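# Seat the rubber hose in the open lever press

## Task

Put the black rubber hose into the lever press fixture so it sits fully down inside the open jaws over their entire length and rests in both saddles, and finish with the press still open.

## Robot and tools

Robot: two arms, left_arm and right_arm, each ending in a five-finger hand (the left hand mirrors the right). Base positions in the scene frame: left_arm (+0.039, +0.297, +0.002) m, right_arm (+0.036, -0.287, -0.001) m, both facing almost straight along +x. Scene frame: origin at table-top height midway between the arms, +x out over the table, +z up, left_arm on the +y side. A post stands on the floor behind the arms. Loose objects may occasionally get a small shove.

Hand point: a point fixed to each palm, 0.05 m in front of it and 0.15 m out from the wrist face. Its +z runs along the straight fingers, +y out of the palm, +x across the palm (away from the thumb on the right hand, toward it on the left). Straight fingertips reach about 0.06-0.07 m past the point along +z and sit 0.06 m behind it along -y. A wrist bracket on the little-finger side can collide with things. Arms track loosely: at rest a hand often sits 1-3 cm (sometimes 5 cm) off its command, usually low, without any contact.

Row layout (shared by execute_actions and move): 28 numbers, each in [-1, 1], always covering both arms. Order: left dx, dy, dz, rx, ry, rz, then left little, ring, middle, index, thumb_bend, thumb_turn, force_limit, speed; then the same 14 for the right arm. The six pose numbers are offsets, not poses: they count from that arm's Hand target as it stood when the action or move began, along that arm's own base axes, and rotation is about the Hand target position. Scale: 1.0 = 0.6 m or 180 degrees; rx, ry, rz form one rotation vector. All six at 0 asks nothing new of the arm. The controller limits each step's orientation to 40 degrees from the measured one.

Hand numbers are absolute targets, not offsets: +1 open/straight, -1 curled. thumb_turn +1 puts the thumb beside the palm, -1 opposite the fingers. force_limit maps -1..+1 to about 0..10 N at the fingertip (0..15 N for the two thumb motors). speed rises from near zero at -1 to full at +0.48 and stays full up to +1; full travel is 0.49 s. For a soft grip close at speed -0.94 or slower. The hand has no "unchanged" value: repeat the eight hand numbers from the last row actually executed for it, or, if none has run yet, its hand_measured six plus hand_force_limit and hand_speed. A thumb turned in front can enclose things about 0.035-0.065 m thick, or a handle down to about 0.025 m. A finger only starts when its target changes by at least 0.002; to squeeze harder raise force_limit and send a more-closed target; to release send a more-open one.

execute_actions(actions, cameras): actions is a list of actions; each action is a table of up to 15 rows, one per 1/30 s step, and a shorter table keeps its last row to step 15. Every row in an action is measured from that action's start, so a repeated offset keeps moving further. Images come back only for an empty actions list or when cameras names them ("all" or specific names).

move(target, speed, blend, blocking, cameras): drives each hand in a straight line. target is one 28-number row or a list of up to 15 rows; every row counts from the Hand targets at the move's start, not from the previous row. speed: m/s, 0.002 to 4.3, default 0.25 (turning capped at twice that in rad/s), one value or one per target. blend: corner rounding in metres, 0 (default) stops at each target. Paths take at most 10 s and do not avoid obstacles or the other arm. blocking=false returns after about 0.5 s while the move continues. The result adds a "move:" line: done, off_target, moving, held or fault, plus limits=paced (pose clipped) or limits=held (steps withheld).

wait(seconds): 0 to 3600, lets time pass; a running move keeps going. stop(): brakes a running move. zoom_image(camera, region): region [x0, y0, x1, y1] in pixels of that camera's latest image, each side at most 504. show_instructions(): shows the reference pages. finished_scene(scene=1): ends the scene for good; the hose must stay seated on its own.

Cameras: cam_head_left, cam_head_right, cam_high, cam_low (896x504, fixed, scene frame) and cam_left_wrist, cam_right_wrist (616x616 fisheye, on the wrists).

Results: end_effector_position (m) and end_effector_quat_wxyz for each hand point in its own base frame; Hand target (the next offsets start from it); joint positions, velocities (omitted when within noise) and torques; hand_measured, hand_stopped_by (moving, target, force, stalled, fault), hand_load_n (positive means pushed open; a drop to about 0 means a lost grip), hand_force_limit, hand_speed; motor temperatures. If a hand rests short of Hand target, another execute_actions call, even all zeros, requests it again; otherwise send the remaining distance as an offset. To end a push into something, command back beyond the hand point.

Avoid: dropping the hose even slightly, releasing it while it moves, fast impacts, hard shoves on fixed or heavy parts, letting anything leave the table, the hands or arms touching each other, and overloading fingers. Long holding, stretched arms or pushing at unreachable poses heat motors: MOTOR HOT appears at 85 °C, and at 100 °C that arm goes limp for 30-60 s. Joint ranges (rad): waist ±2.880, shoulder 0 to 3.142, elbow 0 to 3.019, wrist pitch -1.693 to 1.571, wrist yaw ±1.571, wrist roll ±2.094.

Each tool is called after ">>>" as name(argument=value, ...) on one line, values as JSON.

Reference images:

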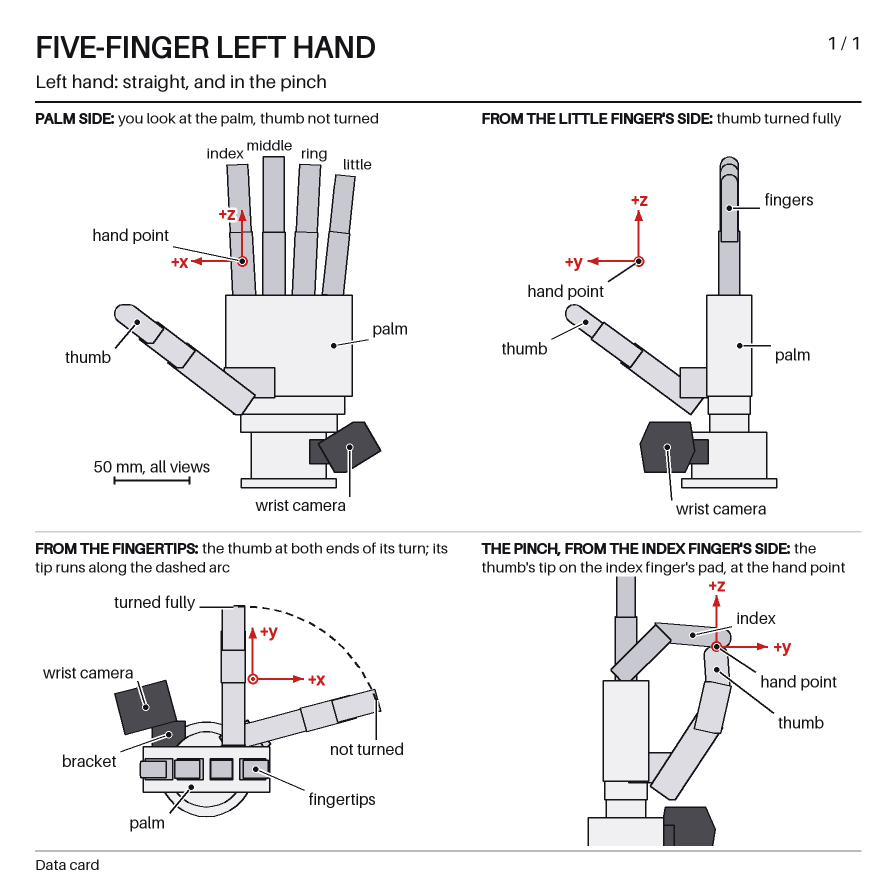

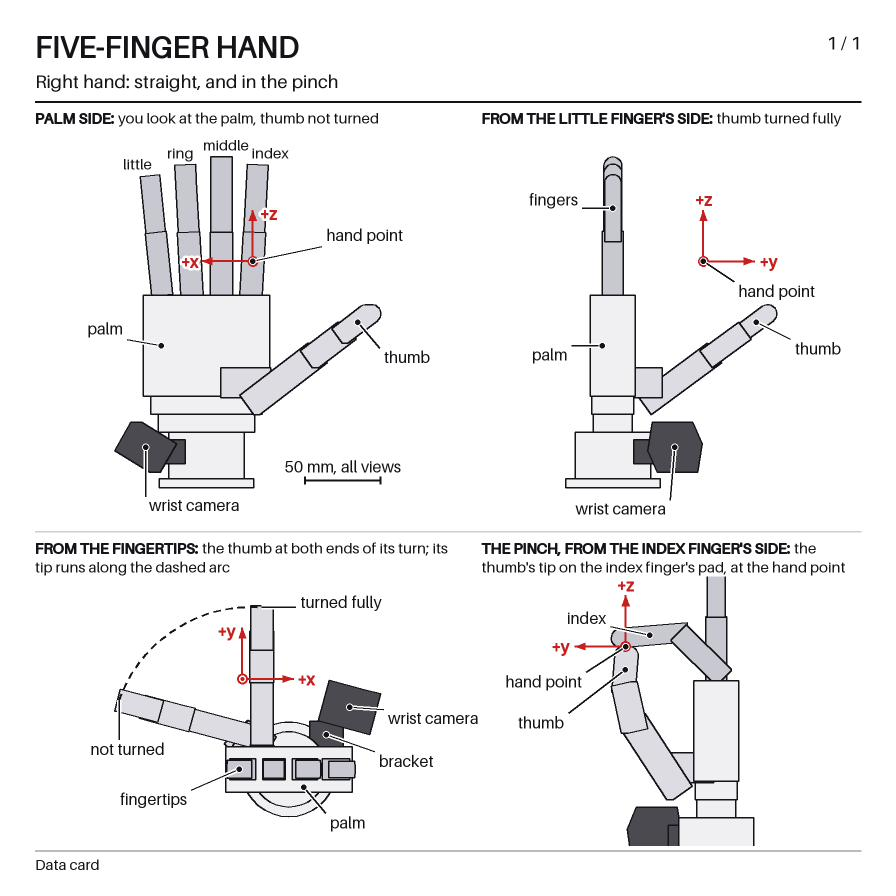

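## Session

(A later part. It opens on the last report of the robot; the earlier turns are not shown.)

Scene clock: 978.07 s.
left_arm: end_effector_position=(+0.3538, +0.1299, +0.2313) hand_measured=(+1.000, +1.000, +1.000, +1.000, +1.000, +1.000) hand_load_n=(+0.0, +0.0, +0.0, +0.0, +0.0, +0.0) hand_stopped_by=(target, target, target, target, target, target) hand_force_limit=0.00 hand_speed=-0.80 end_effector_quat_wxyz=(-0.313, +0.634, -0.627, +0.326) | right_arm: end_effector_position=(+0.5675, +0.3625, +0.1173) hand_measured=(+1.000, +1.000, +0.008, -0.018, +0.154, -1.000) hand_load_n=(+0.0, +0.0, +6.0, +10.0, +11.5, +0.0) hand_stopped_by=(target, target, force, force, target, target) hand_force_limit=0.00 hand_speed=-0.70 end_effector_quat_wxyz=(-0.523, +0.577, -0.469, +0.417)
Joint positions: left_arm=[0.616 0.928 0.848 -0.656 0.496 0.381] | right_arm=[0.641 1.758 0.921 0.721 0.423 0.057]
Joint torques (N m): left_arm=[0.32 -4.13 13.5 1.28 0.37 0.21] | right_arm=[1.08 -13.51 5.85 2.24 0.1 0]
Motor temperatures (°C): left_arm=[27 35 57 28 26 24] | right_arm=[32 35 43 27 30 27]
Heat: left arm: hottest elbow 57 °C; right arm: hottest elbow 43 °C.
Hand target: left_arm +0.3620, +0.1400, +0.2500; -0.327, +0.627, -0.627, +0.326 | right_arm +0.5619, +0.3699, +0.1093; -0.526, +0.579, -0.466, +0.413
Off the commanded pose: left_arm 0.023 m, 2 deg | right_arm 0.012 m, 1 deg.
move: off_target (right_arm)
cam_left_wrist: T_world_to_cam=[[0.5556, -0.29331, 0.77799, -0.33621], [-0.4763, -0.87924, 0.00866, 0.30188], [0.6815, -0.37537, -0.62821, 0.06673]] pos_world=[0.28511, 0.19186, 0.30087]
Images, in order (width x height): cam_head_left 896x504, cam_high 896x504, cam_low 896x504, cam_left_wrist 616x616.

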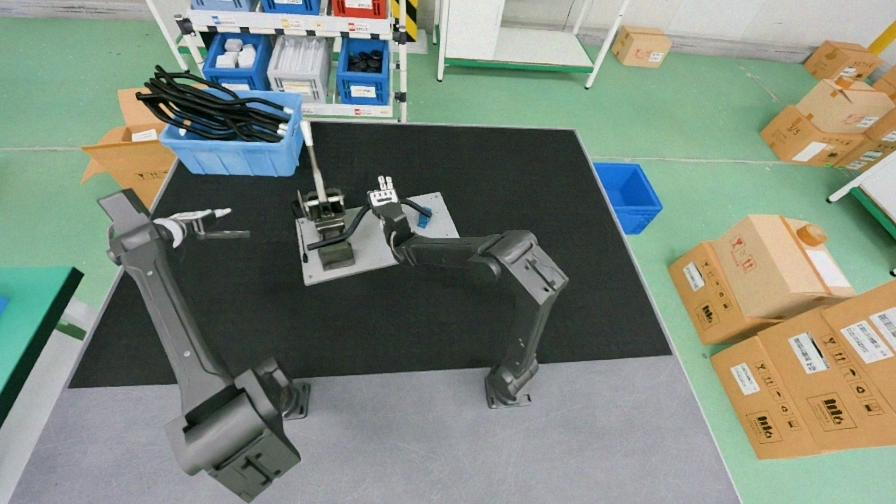

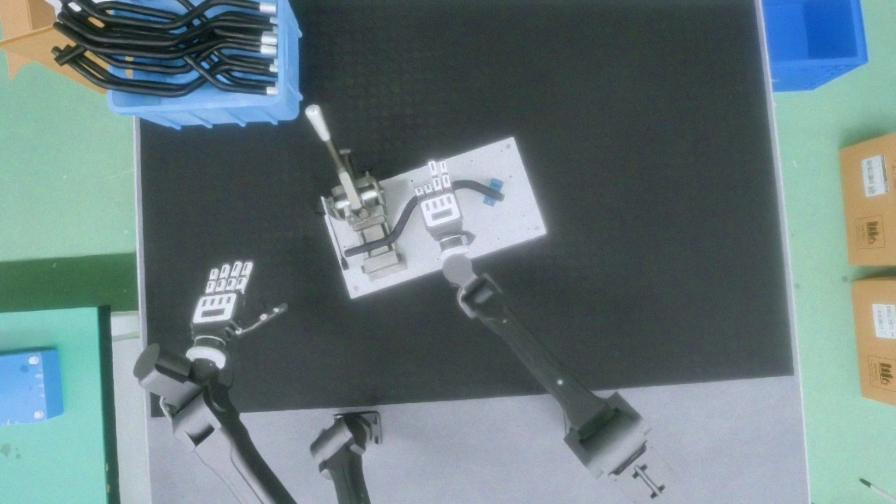

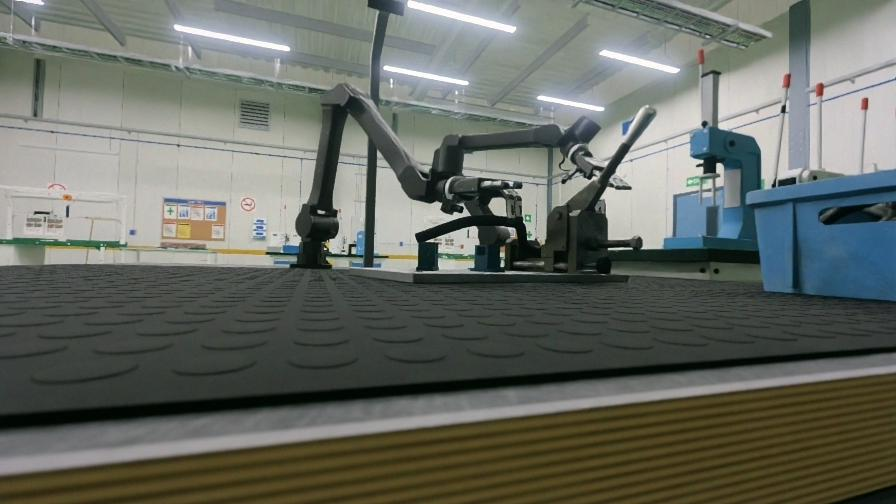

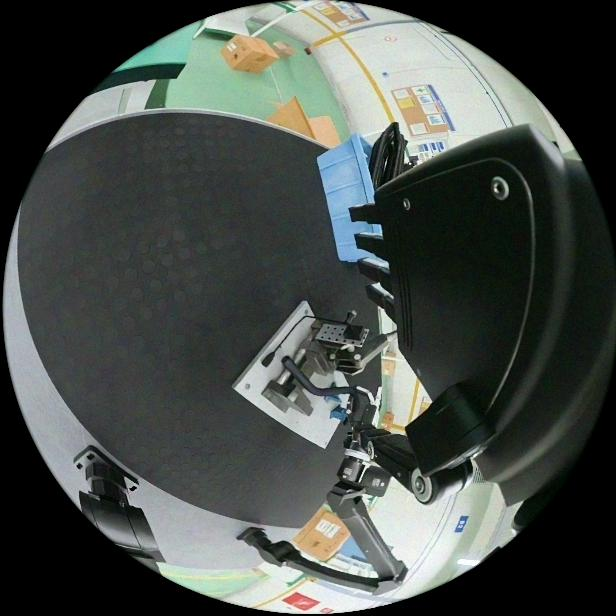

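>>> move(target=[0,0,0,0,0,0,1,1,1,1,1,1,0,-0.8,0,0.0,-0.0617,0,0,0,1,1,-0.3,-0.3,0.15,-1,0,-0.7], cameras=["cam_left_wrist","cam_high","cam_low","cam_head_left","cam_right_wrist"], speed=0.05)

>>> zoom_image(camera="cam_low", region=[370, 120, 620, 290])

>>> zoom_image(camera="cam_high", region=[320, 120, 540, 300])

>>> zoom_image(camera="cam_left_wrist", region=[230, 300, 400, 470])

>>> zoom_image(camera="cam_head_left", region=[280, 150, 480, 290])

>>> zoom_image(camera="cam_right_wrist", region=[300, 80, 600, 380])

Scene clock: 1015.30 s.
left_arm: end_effector_position=(+0.3538, +0.1299, +0.2313) hand_measured=(+1.000, +1.000, +1.000, +1.000, +1.000, +1.000) hand_load_n=(+0.0, +0.0, +0.0, +0.0, +0.0, +0.0) hand_stopped_by=(target, target, target, target, target, target) hand_force_limit=0.00 hand_speed=-0.80 end_effector_quat_wxyz=(-0.313, +0.634, -0.627, +0.326) | right_arm: end_effector_position=(+0.5699, +0.3640, +0.0868) hand_measured=(+1.000, +1.000, +0.008, -0.018, +0.154, -1.000) hand_load_n=(+0.0, +0.0, +6.5, +11.0, +9.5, +0.0) hand_stopped_by=(target, target, force, force, target, target) hand_force_limit=0.00 hand_speed=-0.70 end_effector_quat_wxyz=(-0.528, +0.573, -0.468, +0.418)
Joint positions: left_arm=[0.616 0.928 0.848 -0.656 0.496 0.381] | right_arm=[0.641 1.838 0.911 0.825 0.424 0.057]
Joint torques (N m): left_arm=[0.44 -4.01 13.41 1.43 0.36 0.23] | right_arm=[1.14 -13.63 5.03 2.1 0.05 0]
Motor temperatures (°C): left_arm=[27 35 57 28 26 24] | right_arm=[32 35 41 27 29 27]
Heat: left arm: hottest elbow 57 °C; right arm: hottest elbow 41 °C.
Hand target: left_arm +0.3620, +0.1400, +0.2500; -0.327, +0.627, -0.627, +0.326 | right_arm +0.5620, +0.3699, +0.0723; -0.526, +0.579, -0.466, +0.413
Off the commanded pose: left_arm 0.023 m, 2 deg | right_arm 0.018 m, 1 deg.
move: off_target (right_arm)
cam_left_wrist: T_world_to_cam=[[0.5556, -0.29331, 0.77799, -0.33621], [-0.4763, -0.87924, 0.00866, 0.30188], [0.6815, -0.37537, -0.62821, 0.06673]] pos_world=[0.28511, 0.19186, 0.30087]
cam_right_wrist: T_world_to_cam=[[-0.01137, -0.3051, -0.95225, 0.19756], [-0.76679, 0.61389, -0.18754, 0.21511], [0.6418, 0.72804, -0.24093, -0.4954]] pos_world=[0.48514, 0.28889, 0.10911]
Images, in order (width x height): cam_head_left 896x504, cam_high 896x504, cam_low 896x504, cam_left_wrist 616x616, cam_right_wrist 616x616.

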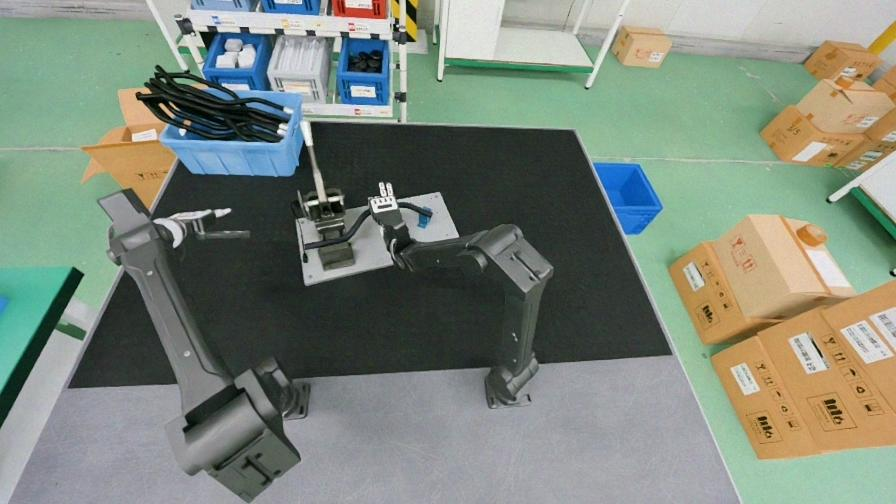

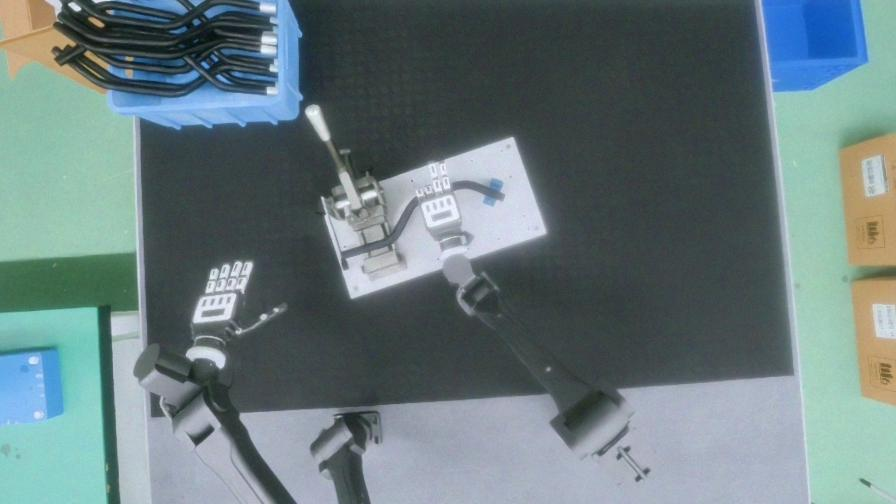

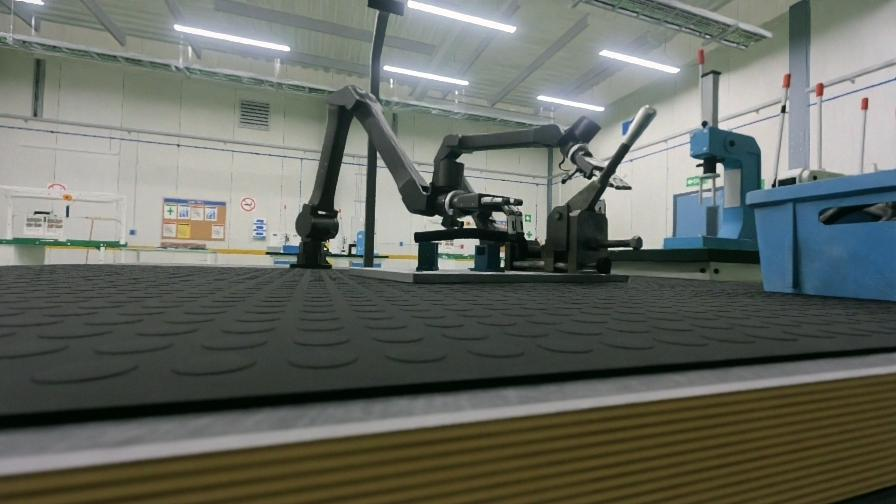

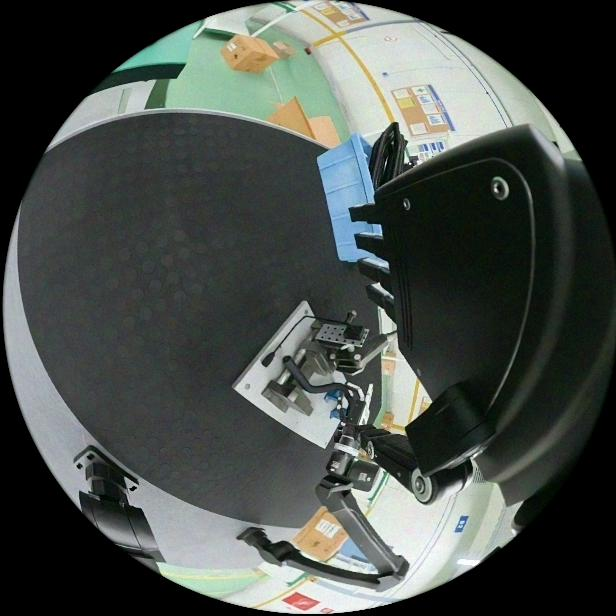

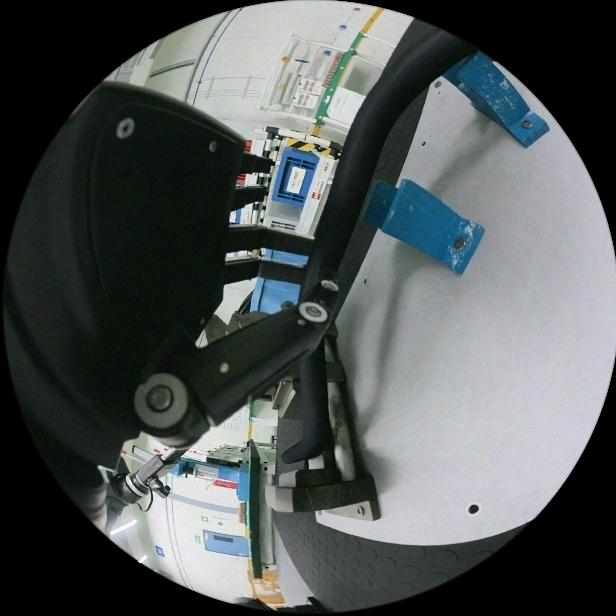

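Scaled by 2.016 from the camera's image (finer frame: 1280x720).

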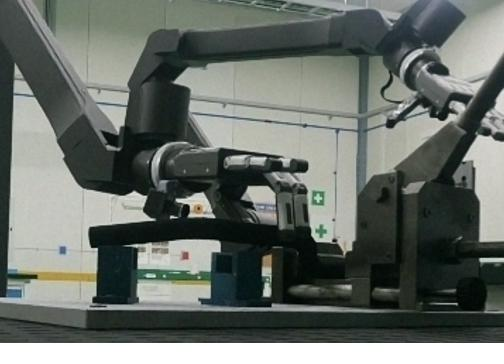

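Scaled by 2.291 from the camera's image (finer frame: 1280x720).

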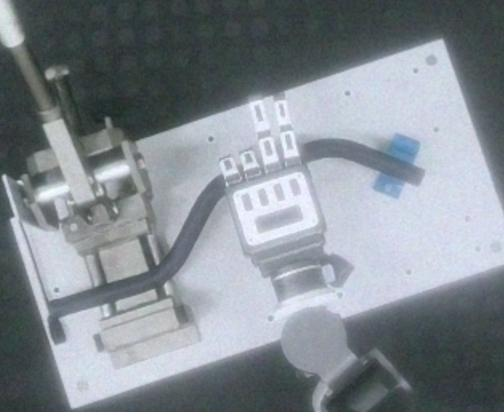

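Scaled by 2.965 from the camera's image (finer frame: 880x880).

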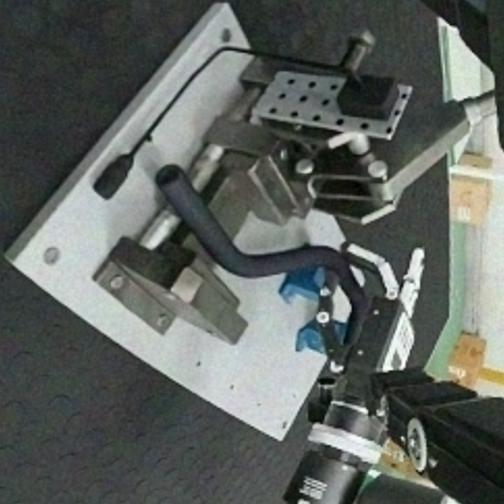

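Scaled by 2.520 from the camera's image (finer frame: 1280x720).

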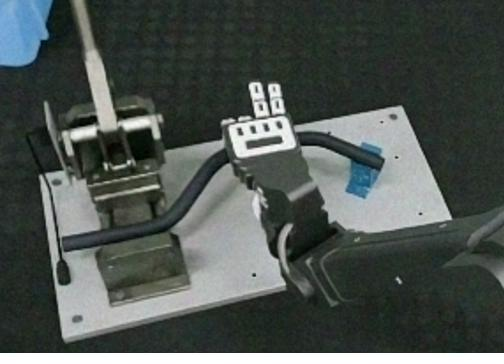

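Scaled by 1.680 from the camera's image (finer frame: 880x880).

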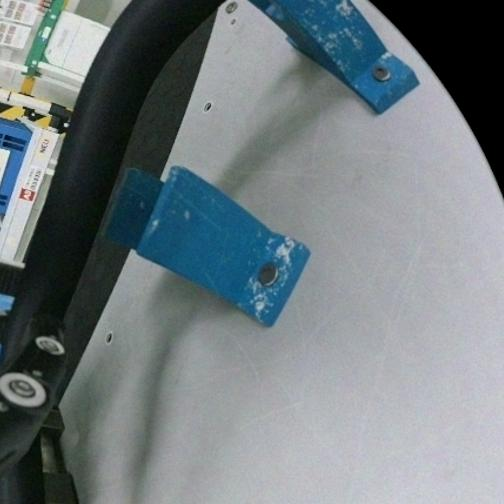

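>>> move(target=[[0,0,0,0,0,0,1,1,1,1,1,1,0,-0.8,0,0.0,0.0367,0,0,0,1,1,-0.3,-0.3,0.15,-1,0,-0.7],[0,0,0,0,0,0,1,1,1,1,1,1,0,-0.8,-0.005,-0.0017,0.0367,0,0,0.0239,1,1,-0.3,-0.3,0.15,-1,0,-0.7]], cameras=["cam_left_wrist","cam_high","cam_low","cam_head_left","cam_right_wrist"], speed=0.05)

>>> zoom_image(camera="cam_low", region=[370, 120, 620, 290])

>>> zoom_image(camera="cam_high", region=[320, 120, 540, 300])

>>> zoom_image(camera="cam_left_wrist", region=[230, 300, 400, 470])

Scene clock: 1047.87 s.
left_arm: end_effector_position=(+0.3538, +0.1299, +0.2313) hand_measured=(+1.000, +1.000, +1.000, +1.000, +1.000, +1.000) hand_load_n=(+0.0, +0.0, +0.0, +0.0, +0.0, +0.0) hand_stopped_by=(target, target, target, target, target, target) hand_force_limit=0.00 hand_speed=-0.80 end_effector_quat_wxyz=(-0.313, +0.634, -0.627, +0.326) | right_arm: end_effector_position=(+0.5586, +0.3764, +0.0901) hand_measured=(+1.000, +1.000, +0.008, -0.018, +0.154, -1.000) hand_load_n=(+0.0, +0.0, +6.5, +10.5, +10.0, +0.5) hand_stopped_by=(target, target, force, force, target, target) hand_force_limit=0.00 hand_speed=-0.70 end_effector_quat_wxyz=(-0.543, +0.597, -0.445, +0.390)
Joint positions: left_arm=[0.616 0.928 0.848 -0.656 0.496 0.381] | right_arm=[0.639 1.815 0.9 0.8 0.329 0.055]
Joint torques (N m): left_arm=[0.56 -3.96 13.45 1.24 0.36 0.23] | right_arm=[-0.67 -16.44 5.14 1.39 -0.17 -0.11]
Motor temperatures (°C): left_arm=[27 35 58 28 26 24] | right_arm=[32 35 40 27 29 27]
Heat: left arm: hottest elbow 58 °C; right arm: hottest elbow 40 °C.
Hand target: left_arm +0.3620, +0.1400, +0.2500; -0.327, +0.627, -0.627, +0.326 | right_arm +0.5590, +0.3688, +0.0943; -0.542, +0.596, -0.444, +0.393
Off the commanded pose: left_arm 0.023 m, 2 deg | right_arm 0.009 m, 0 deg.
move: done
cam_left_wrist: T_world_to_cam=[[0.5556, -0.29331, 0.77799, -0.33621], [-0.4763, -0.87924, 0.00866, 0.30188], [0.6815, -0.37537, -0.62821, 0.06673]] pos_world=[0.28511, 0.19186, 0.30087]
cam_right_wrist: T_world_to_cam=[[0.00261, -0.3065, -0.95187, 0.19695], [-0.82288, 0.54021, -0.1762, 0.25741], [0.56821, 0.78373, -0.2508, -0.4753]] pos_world=[0.48138, 0.29382, 0.11363]
Images, in order (width x height): cam_head_left 896x504, cam_high 896x504, cam_low 896x504, cam_left_wrist 616x616, cam_right_wrist 616x616.

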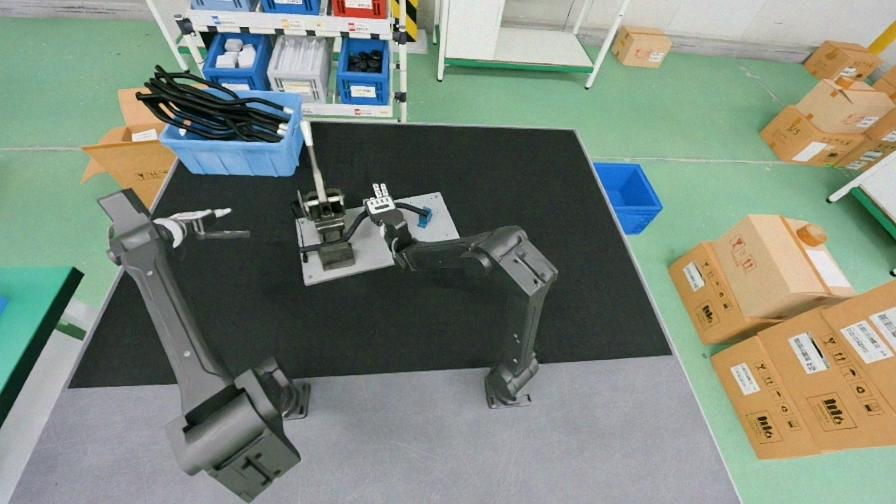

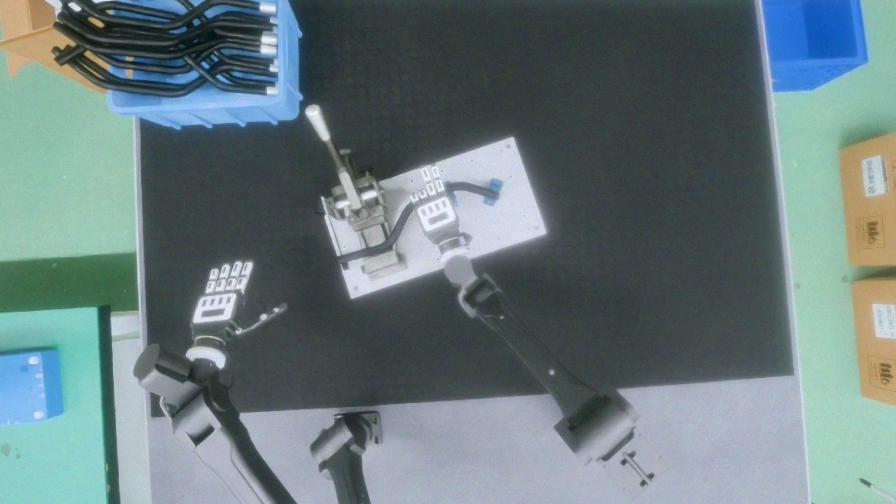

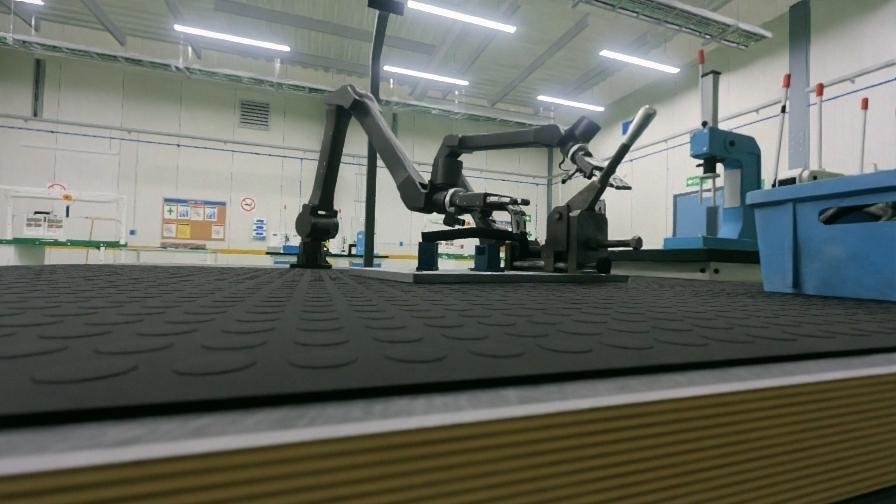

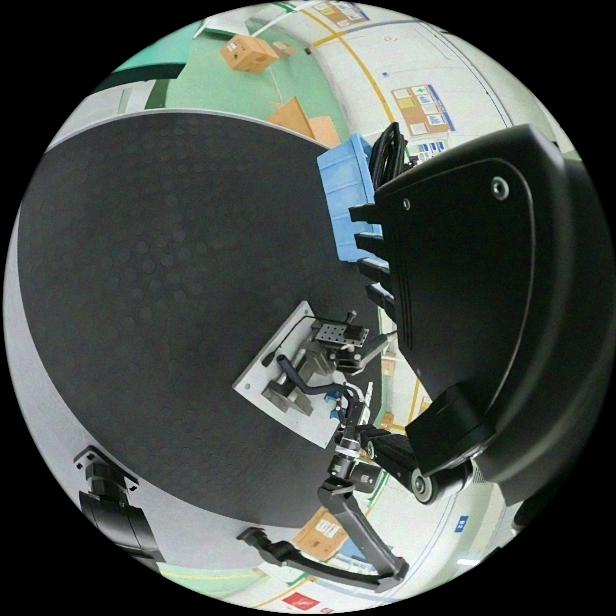

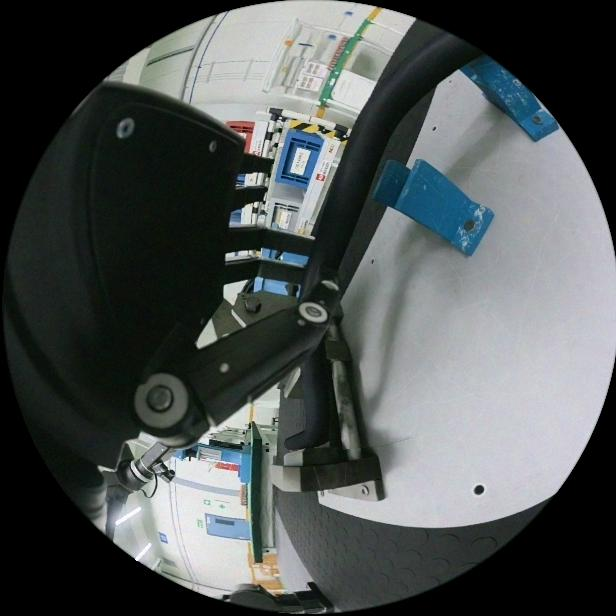

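Scaled by 2.016 from the camera's image (finer frame: 1280x720).

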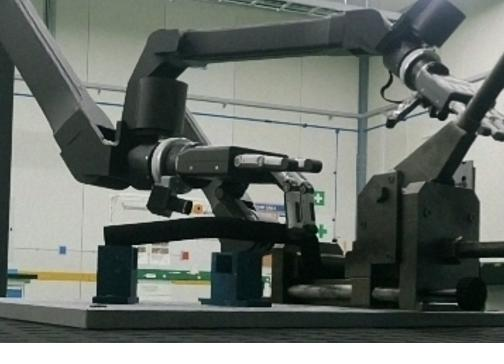

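Scaled by 2.291 from the camera's image (finer frame: 1280x720).

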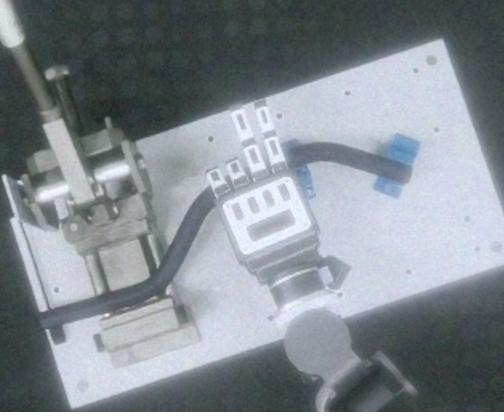

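Scaled by 2.965 from the camera's image (finer frame: 880x880).

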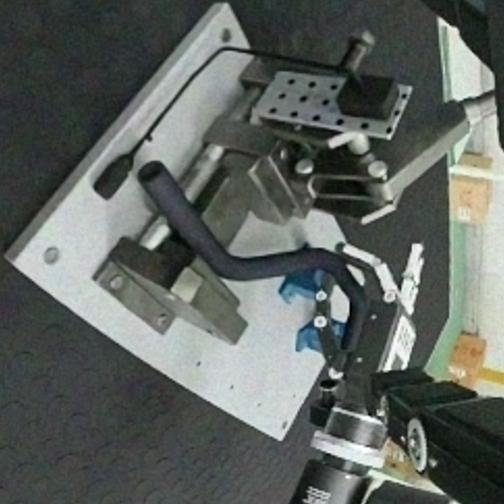

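>>> move(target=[0,0,0,0,0,0,1,1,1,1,1,1,0,-0.8,0.02,-0.0217,0.01,0,0,0,1,1,-0.3,-0.3,0.15,-1,0,-0.7], cameras=["cam_high","cam_low"], speed=0.05)

>>> zoom_image(camera="cam_high", region=[320, 120, 540, 300])

>>> zoom_image(camera="cam_high", region=[420, 150, 530, 240])

Scene clock: 1055.83 s.
left_arm: end_effector_position=(+0.3538, +0.1299, +0.2313) hand_measured=(+1.000, +1.000, +1.000, +1.000, +1.000, +1.000) hand_load_n=(+0.0, +0.0, +0.0, +0.0, +0.0, +0.0) hand_stopped_by=(target, target, target, target, target, target) hand_force_limit=0.00 hand_speed=-0.80 end_effector_quat_wxyz=(-0.313, +0.634, -0.627, +0.326) | right_arm: end_effector_position=(+0.5673, +0.3640, +0.0946) hand_measured=(+1.000, +1.000, +0.008, -0.018, +0.154, -1.000) hand_load_n=(+0.0, +0.0, +6.0, +10.5, +11.0, +0.5) hand_stopped_by=(target, target, force, force, target, target) hand_force_limit=0.00 hand_speed=-0.70 end_effector_quat_wxyz=(-0.545, +0.597, -0.444, +0.387)
Joint positions: left_arm=[0.616 0.928 0.848 -0.656 0.496 0.381] | right_arm=[0.605 1.805 0.9 0.795 0.291 0.053]
Joint torques (N m): left_arm=[0.62 -4.13 13.44 1.31 0.35 0.23] | right_arm=[-1.03 -16.38 5.86 0.96 -0.08 -0.14]
Motor temperatures (°C): left_arm=[27 35 58 28 26 24] | right_arm=[32 36 40 27 29 27]
Heat: left arm: hottest elbow 58 °C; right arm: hottest elbow 40 °C.
Hand target: left_arm +0.3620, +0.1400, +0.2500; -0.327, +0.627, -0.627, +0.326 | right_arm +0.5709, +0.3558, +0.1002; -0.542, +0.596, -0.444, +0.393
Off the commanded pose: left_arm 0.023 m, 2 deg | right_arm 0.011 m, 1 deg.
move: off_target (right_arm)

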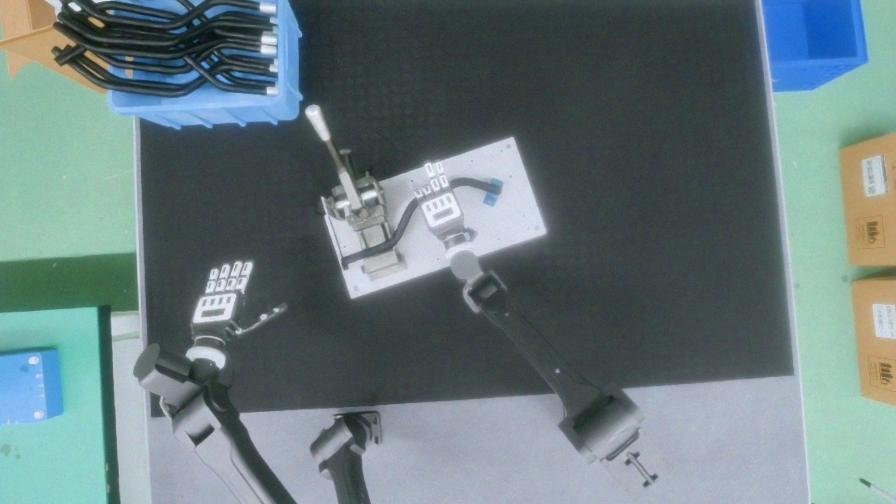

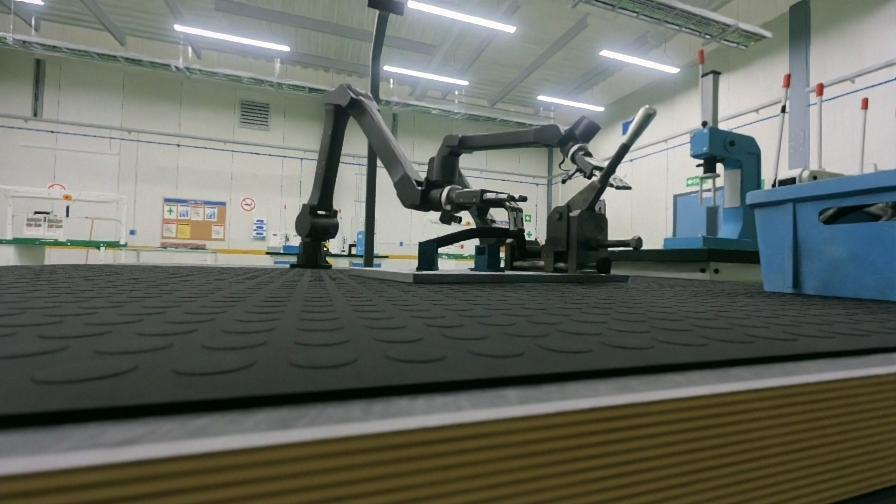

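Scaled by 2.291 from the camera's image (finer frame: 1280x720).

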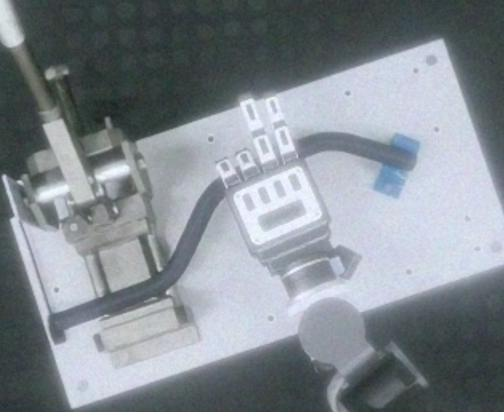

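Scaled by 4.582 from the camera's image (finer frame: 1280x720).

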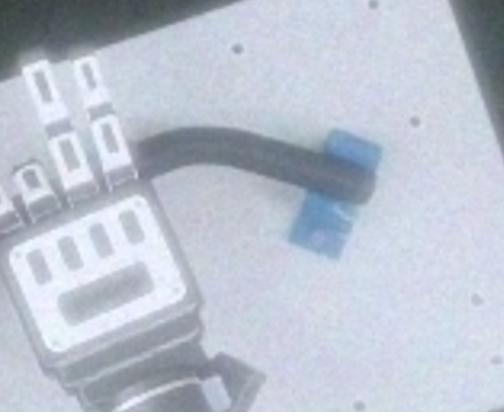

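>>> move(target=[0,0,0,0,0,0,1,1,1,1,1,1,0,-0.8,0,-0.017,0.0333,0,0,0,1,1,-0.3,-0.3,0.15,-1,0,-0.7], cameras=["cam_high","cam_low"], speed=0.05)

>>> zoom_image(camera="cam_high", region=[320, 120, 540, 300])

>>> zoom_image(camera="cam_low", region=[370, 120, 620, 290])

Scene clock: 1071.17 s.
left_arm: end_effector_position=(+0.3538, +0.1299, +0.2313) hand_measured=(+1.000, +1.000, +1.000, +1.000, +1.000, +1.000) hand_load_n=(+0.0, +0.0, +0.0, +0.0, +0.0, +0.0) hand_stopped_by=(target, target, target, target, target, target) hand_force_limit=0.00 hand_speed=-0.80 end_effector_quat_wxyz=(-0.313, +0.634, -0.627, +0.326) | right_arm: end_effector_position=(+0.5696, +0.3552, +0.1189) hand_measured=(+1.000, +1.000, +0.008, -0.018, +0.154, -1.000) hand_load_n=(+0.0, +0.0, +6.0, +10.0, +11.5, +0.5) hand_stopped_by=(target, target, force, force, target, target) hand_force_limit=0.00 hand_speed=-0.70 end_effector_quat_wxyz=(-0.547, +0.595, -0.443, +0.389)
Joint positions: left_arm=[0.616 0.928 0.848 -0.656 0.496 0.381] | right_arm=[0.588 1.748 0.9 0.745 0.273 0.05]
Joint torques (N m): left_arm=[0.62 -4.31 13.45 1.32 0.35 0.23] | right_arm=[-0.91 -15.74 5.75 1.03 -0.1 -0.13]
Motor temperatures (°C): left_arm=[27 34 58 28 26 24] | right_arm=[31 36 40 27 29 27]
Heat: left arm: hottest elbow 58 °C; right arm: hottest elbow 40 °C.
Hand target: left_arm +0.3620, +0.1400, +0.2500; -0.327, +0.627, -0.627, +0.326 | right_arm +0.5709, +0.3456, +0.1202; -0.542, +0.596, -0.444, +0.393
Off the commanded pose: left_arm 0.023 m, 2 deg | right_arm 0.010 m, 1 deg.
move: done

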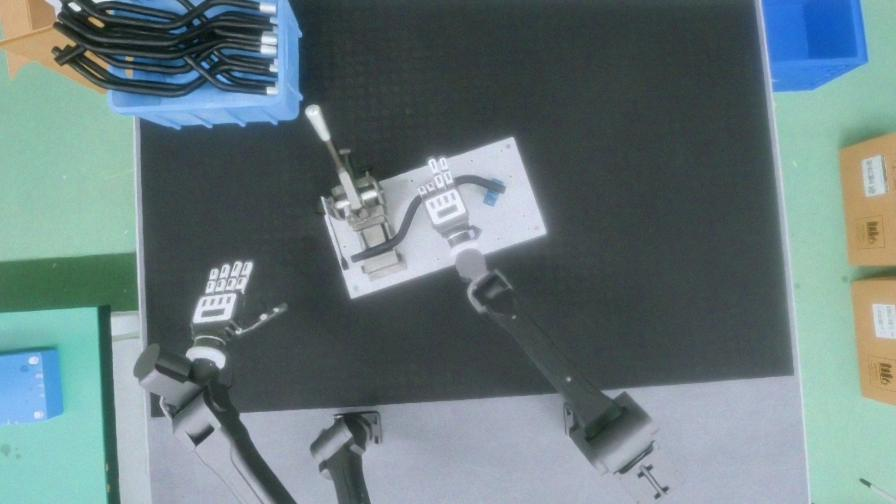

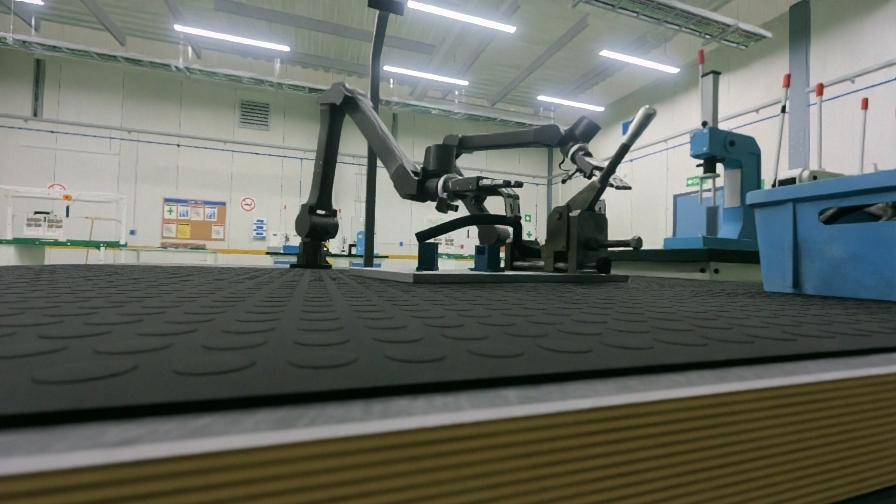

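Scaled by 2.291 from the camera's image (finer frame: 1280x720).

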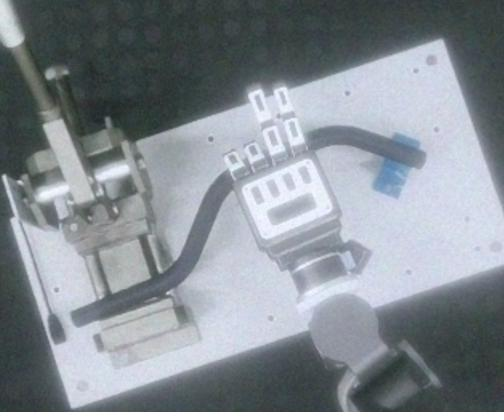

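Scaled by 2.016 from the camera's image (finer frame: 1280x720).

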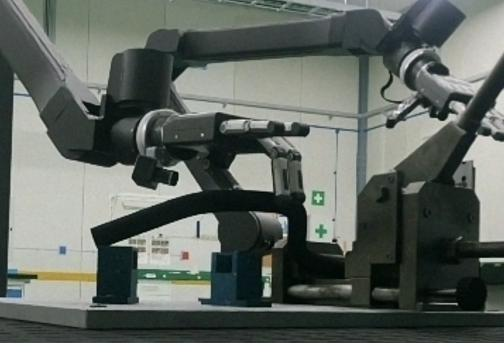

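>>> move(target=[0,0,0,0,0,0,1,1,1,1,1,1,0,-0.8,-0.006,0,-0.058,0,0,0,1,1,-0.3,-0.3,0.15,-1,0,-0.7], cameras=["cam_high","cam_low","cam_right_wrist"], speed=0.05)

>>> zoom_image(camera="cam_high", region=[320, 120, 540, 300])

>>> zoom_image(camera="cam_low", region=[370, 120, 620, 290])

>>> zoom_image(camera="cam_right_wrist", region=[300, 60, 600, 360])

Scene clock: 1093.00 s.
left_arm: end_effector_position=(+0.3538, +0.1299, +0.2313) hand_measured=(+1.000, +1.000, +1.000, +1.000, +1.000, +1.000) hand_load_n=(+0.0, +0.0, +0.0, +0.0, +0.0, +0.0) hand_stopped_by=(target, target, target, target, target, target) hand_force_limit=0.00 hand_speed=-0.80 end_effector_quat_wxyz=(-0.313, +0.634, -0.627, +0.326) | right_arm: end_effector_position=(+0.5653, +0.3520, +0.0938) hand_measured=(+1.000, +1.000, +0.008, -0.018, +0.154, -1.000) hand_load_n=(+0.0, +0.0, +6.0, +10.5, +11.0, +0.5) hand_stopped_by=(target, target, force, force, target, target) hand_force_limit=0.00 hand_speed=-0.70 end_effector_quat_wxyz=(-0.545, +0.596, -0.443, +0.389)
Joint positions: left_arm=[0.616 0.928 0.848 -0.656 0.496 0.381] | right_arm=[0.588 1.793 0.874 0.81 0.275 0.05]
Joint torques (N m): left_arm=[0.62 -4.25 13.44 1.26 0.36 0.25] | right_arm=[-0.56 -13.51 5.37 2.24 0.01 -0.11]
Motor temperatures (°C): left_arm=[27 34 58 28 26 24] | right_arm=[31 35 40 27 29 27]
Heat: left arm: hottest elbow 58 °C; right arm: hottest elbow 40 °C.
Hand target: left_arm +0.3620, +0.1400, +0.2500; -0.327, +0.627, -0.627, +0.326 | right_arm +0.5673, +0.3456, +0.0854; -0.542, +0.596, -0.444, +0.393
Off the commanded pose: left_arm 0.023 m, 2 deg | right_arm 0.011 m, 1 deg.
move: off_target (right_arm)
cam_right_wrist: T_world_to_cam=[[0.00626, -0.3031, -0.95294, 0.18981], [-0.82434, 0.53787, -0.1765, 0.27852], [0.56605, 0.78665, -0.2465, -0.45927]] pos_world=[0.48838, 0.26902, 0.11682]

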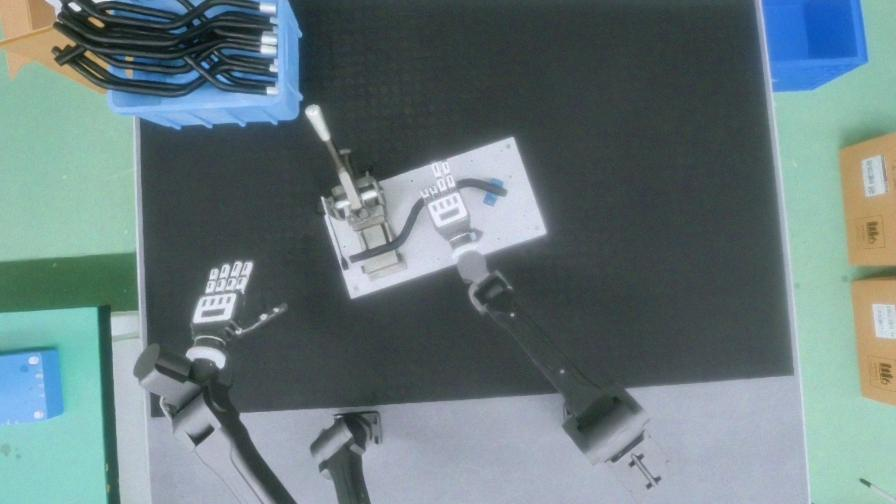

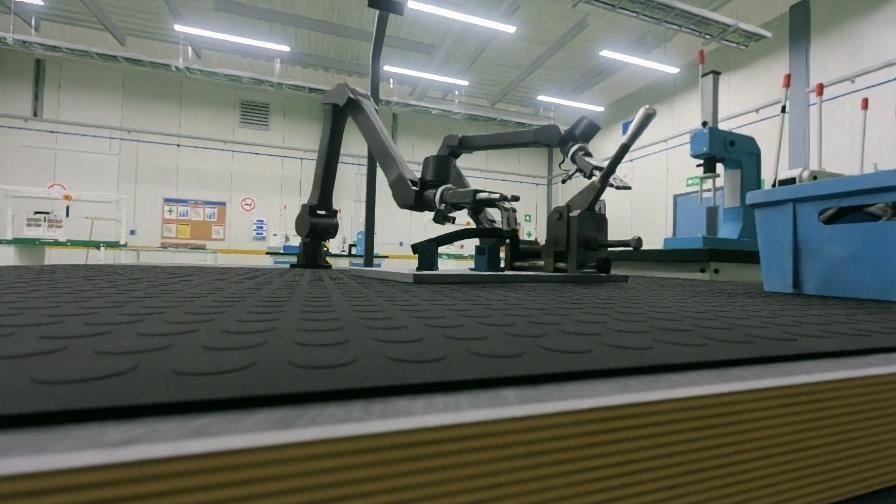

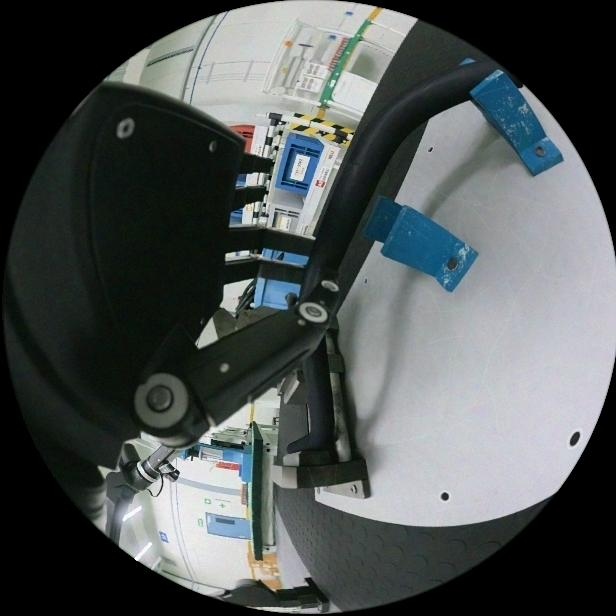

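Scaled by 2.291 from the camera's image (finer frame: 1280x720).

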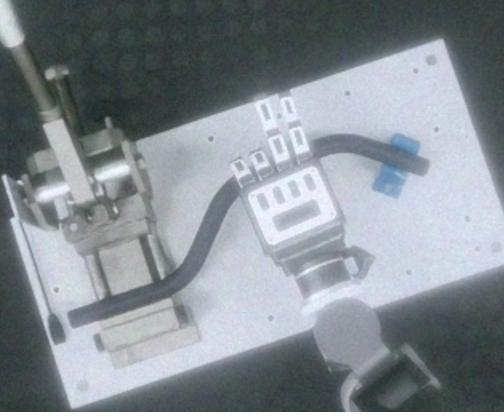

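Scaled by 2.016 from the camera's image (finer frame: 1280x720).

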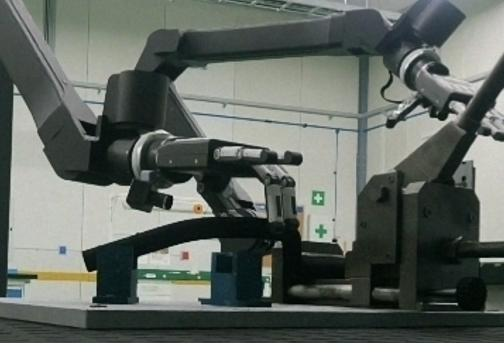

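Scaled by 1.680 from the camera's image (finer frame: 880x880).

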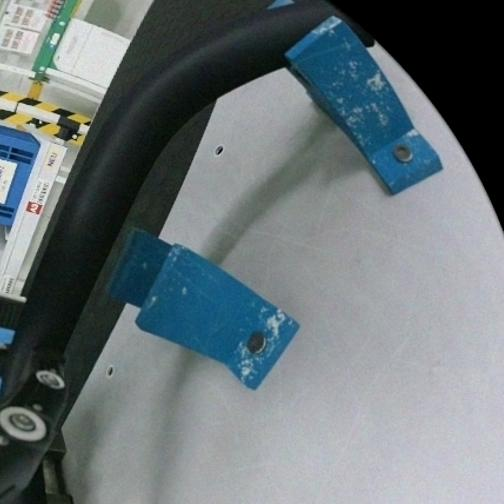

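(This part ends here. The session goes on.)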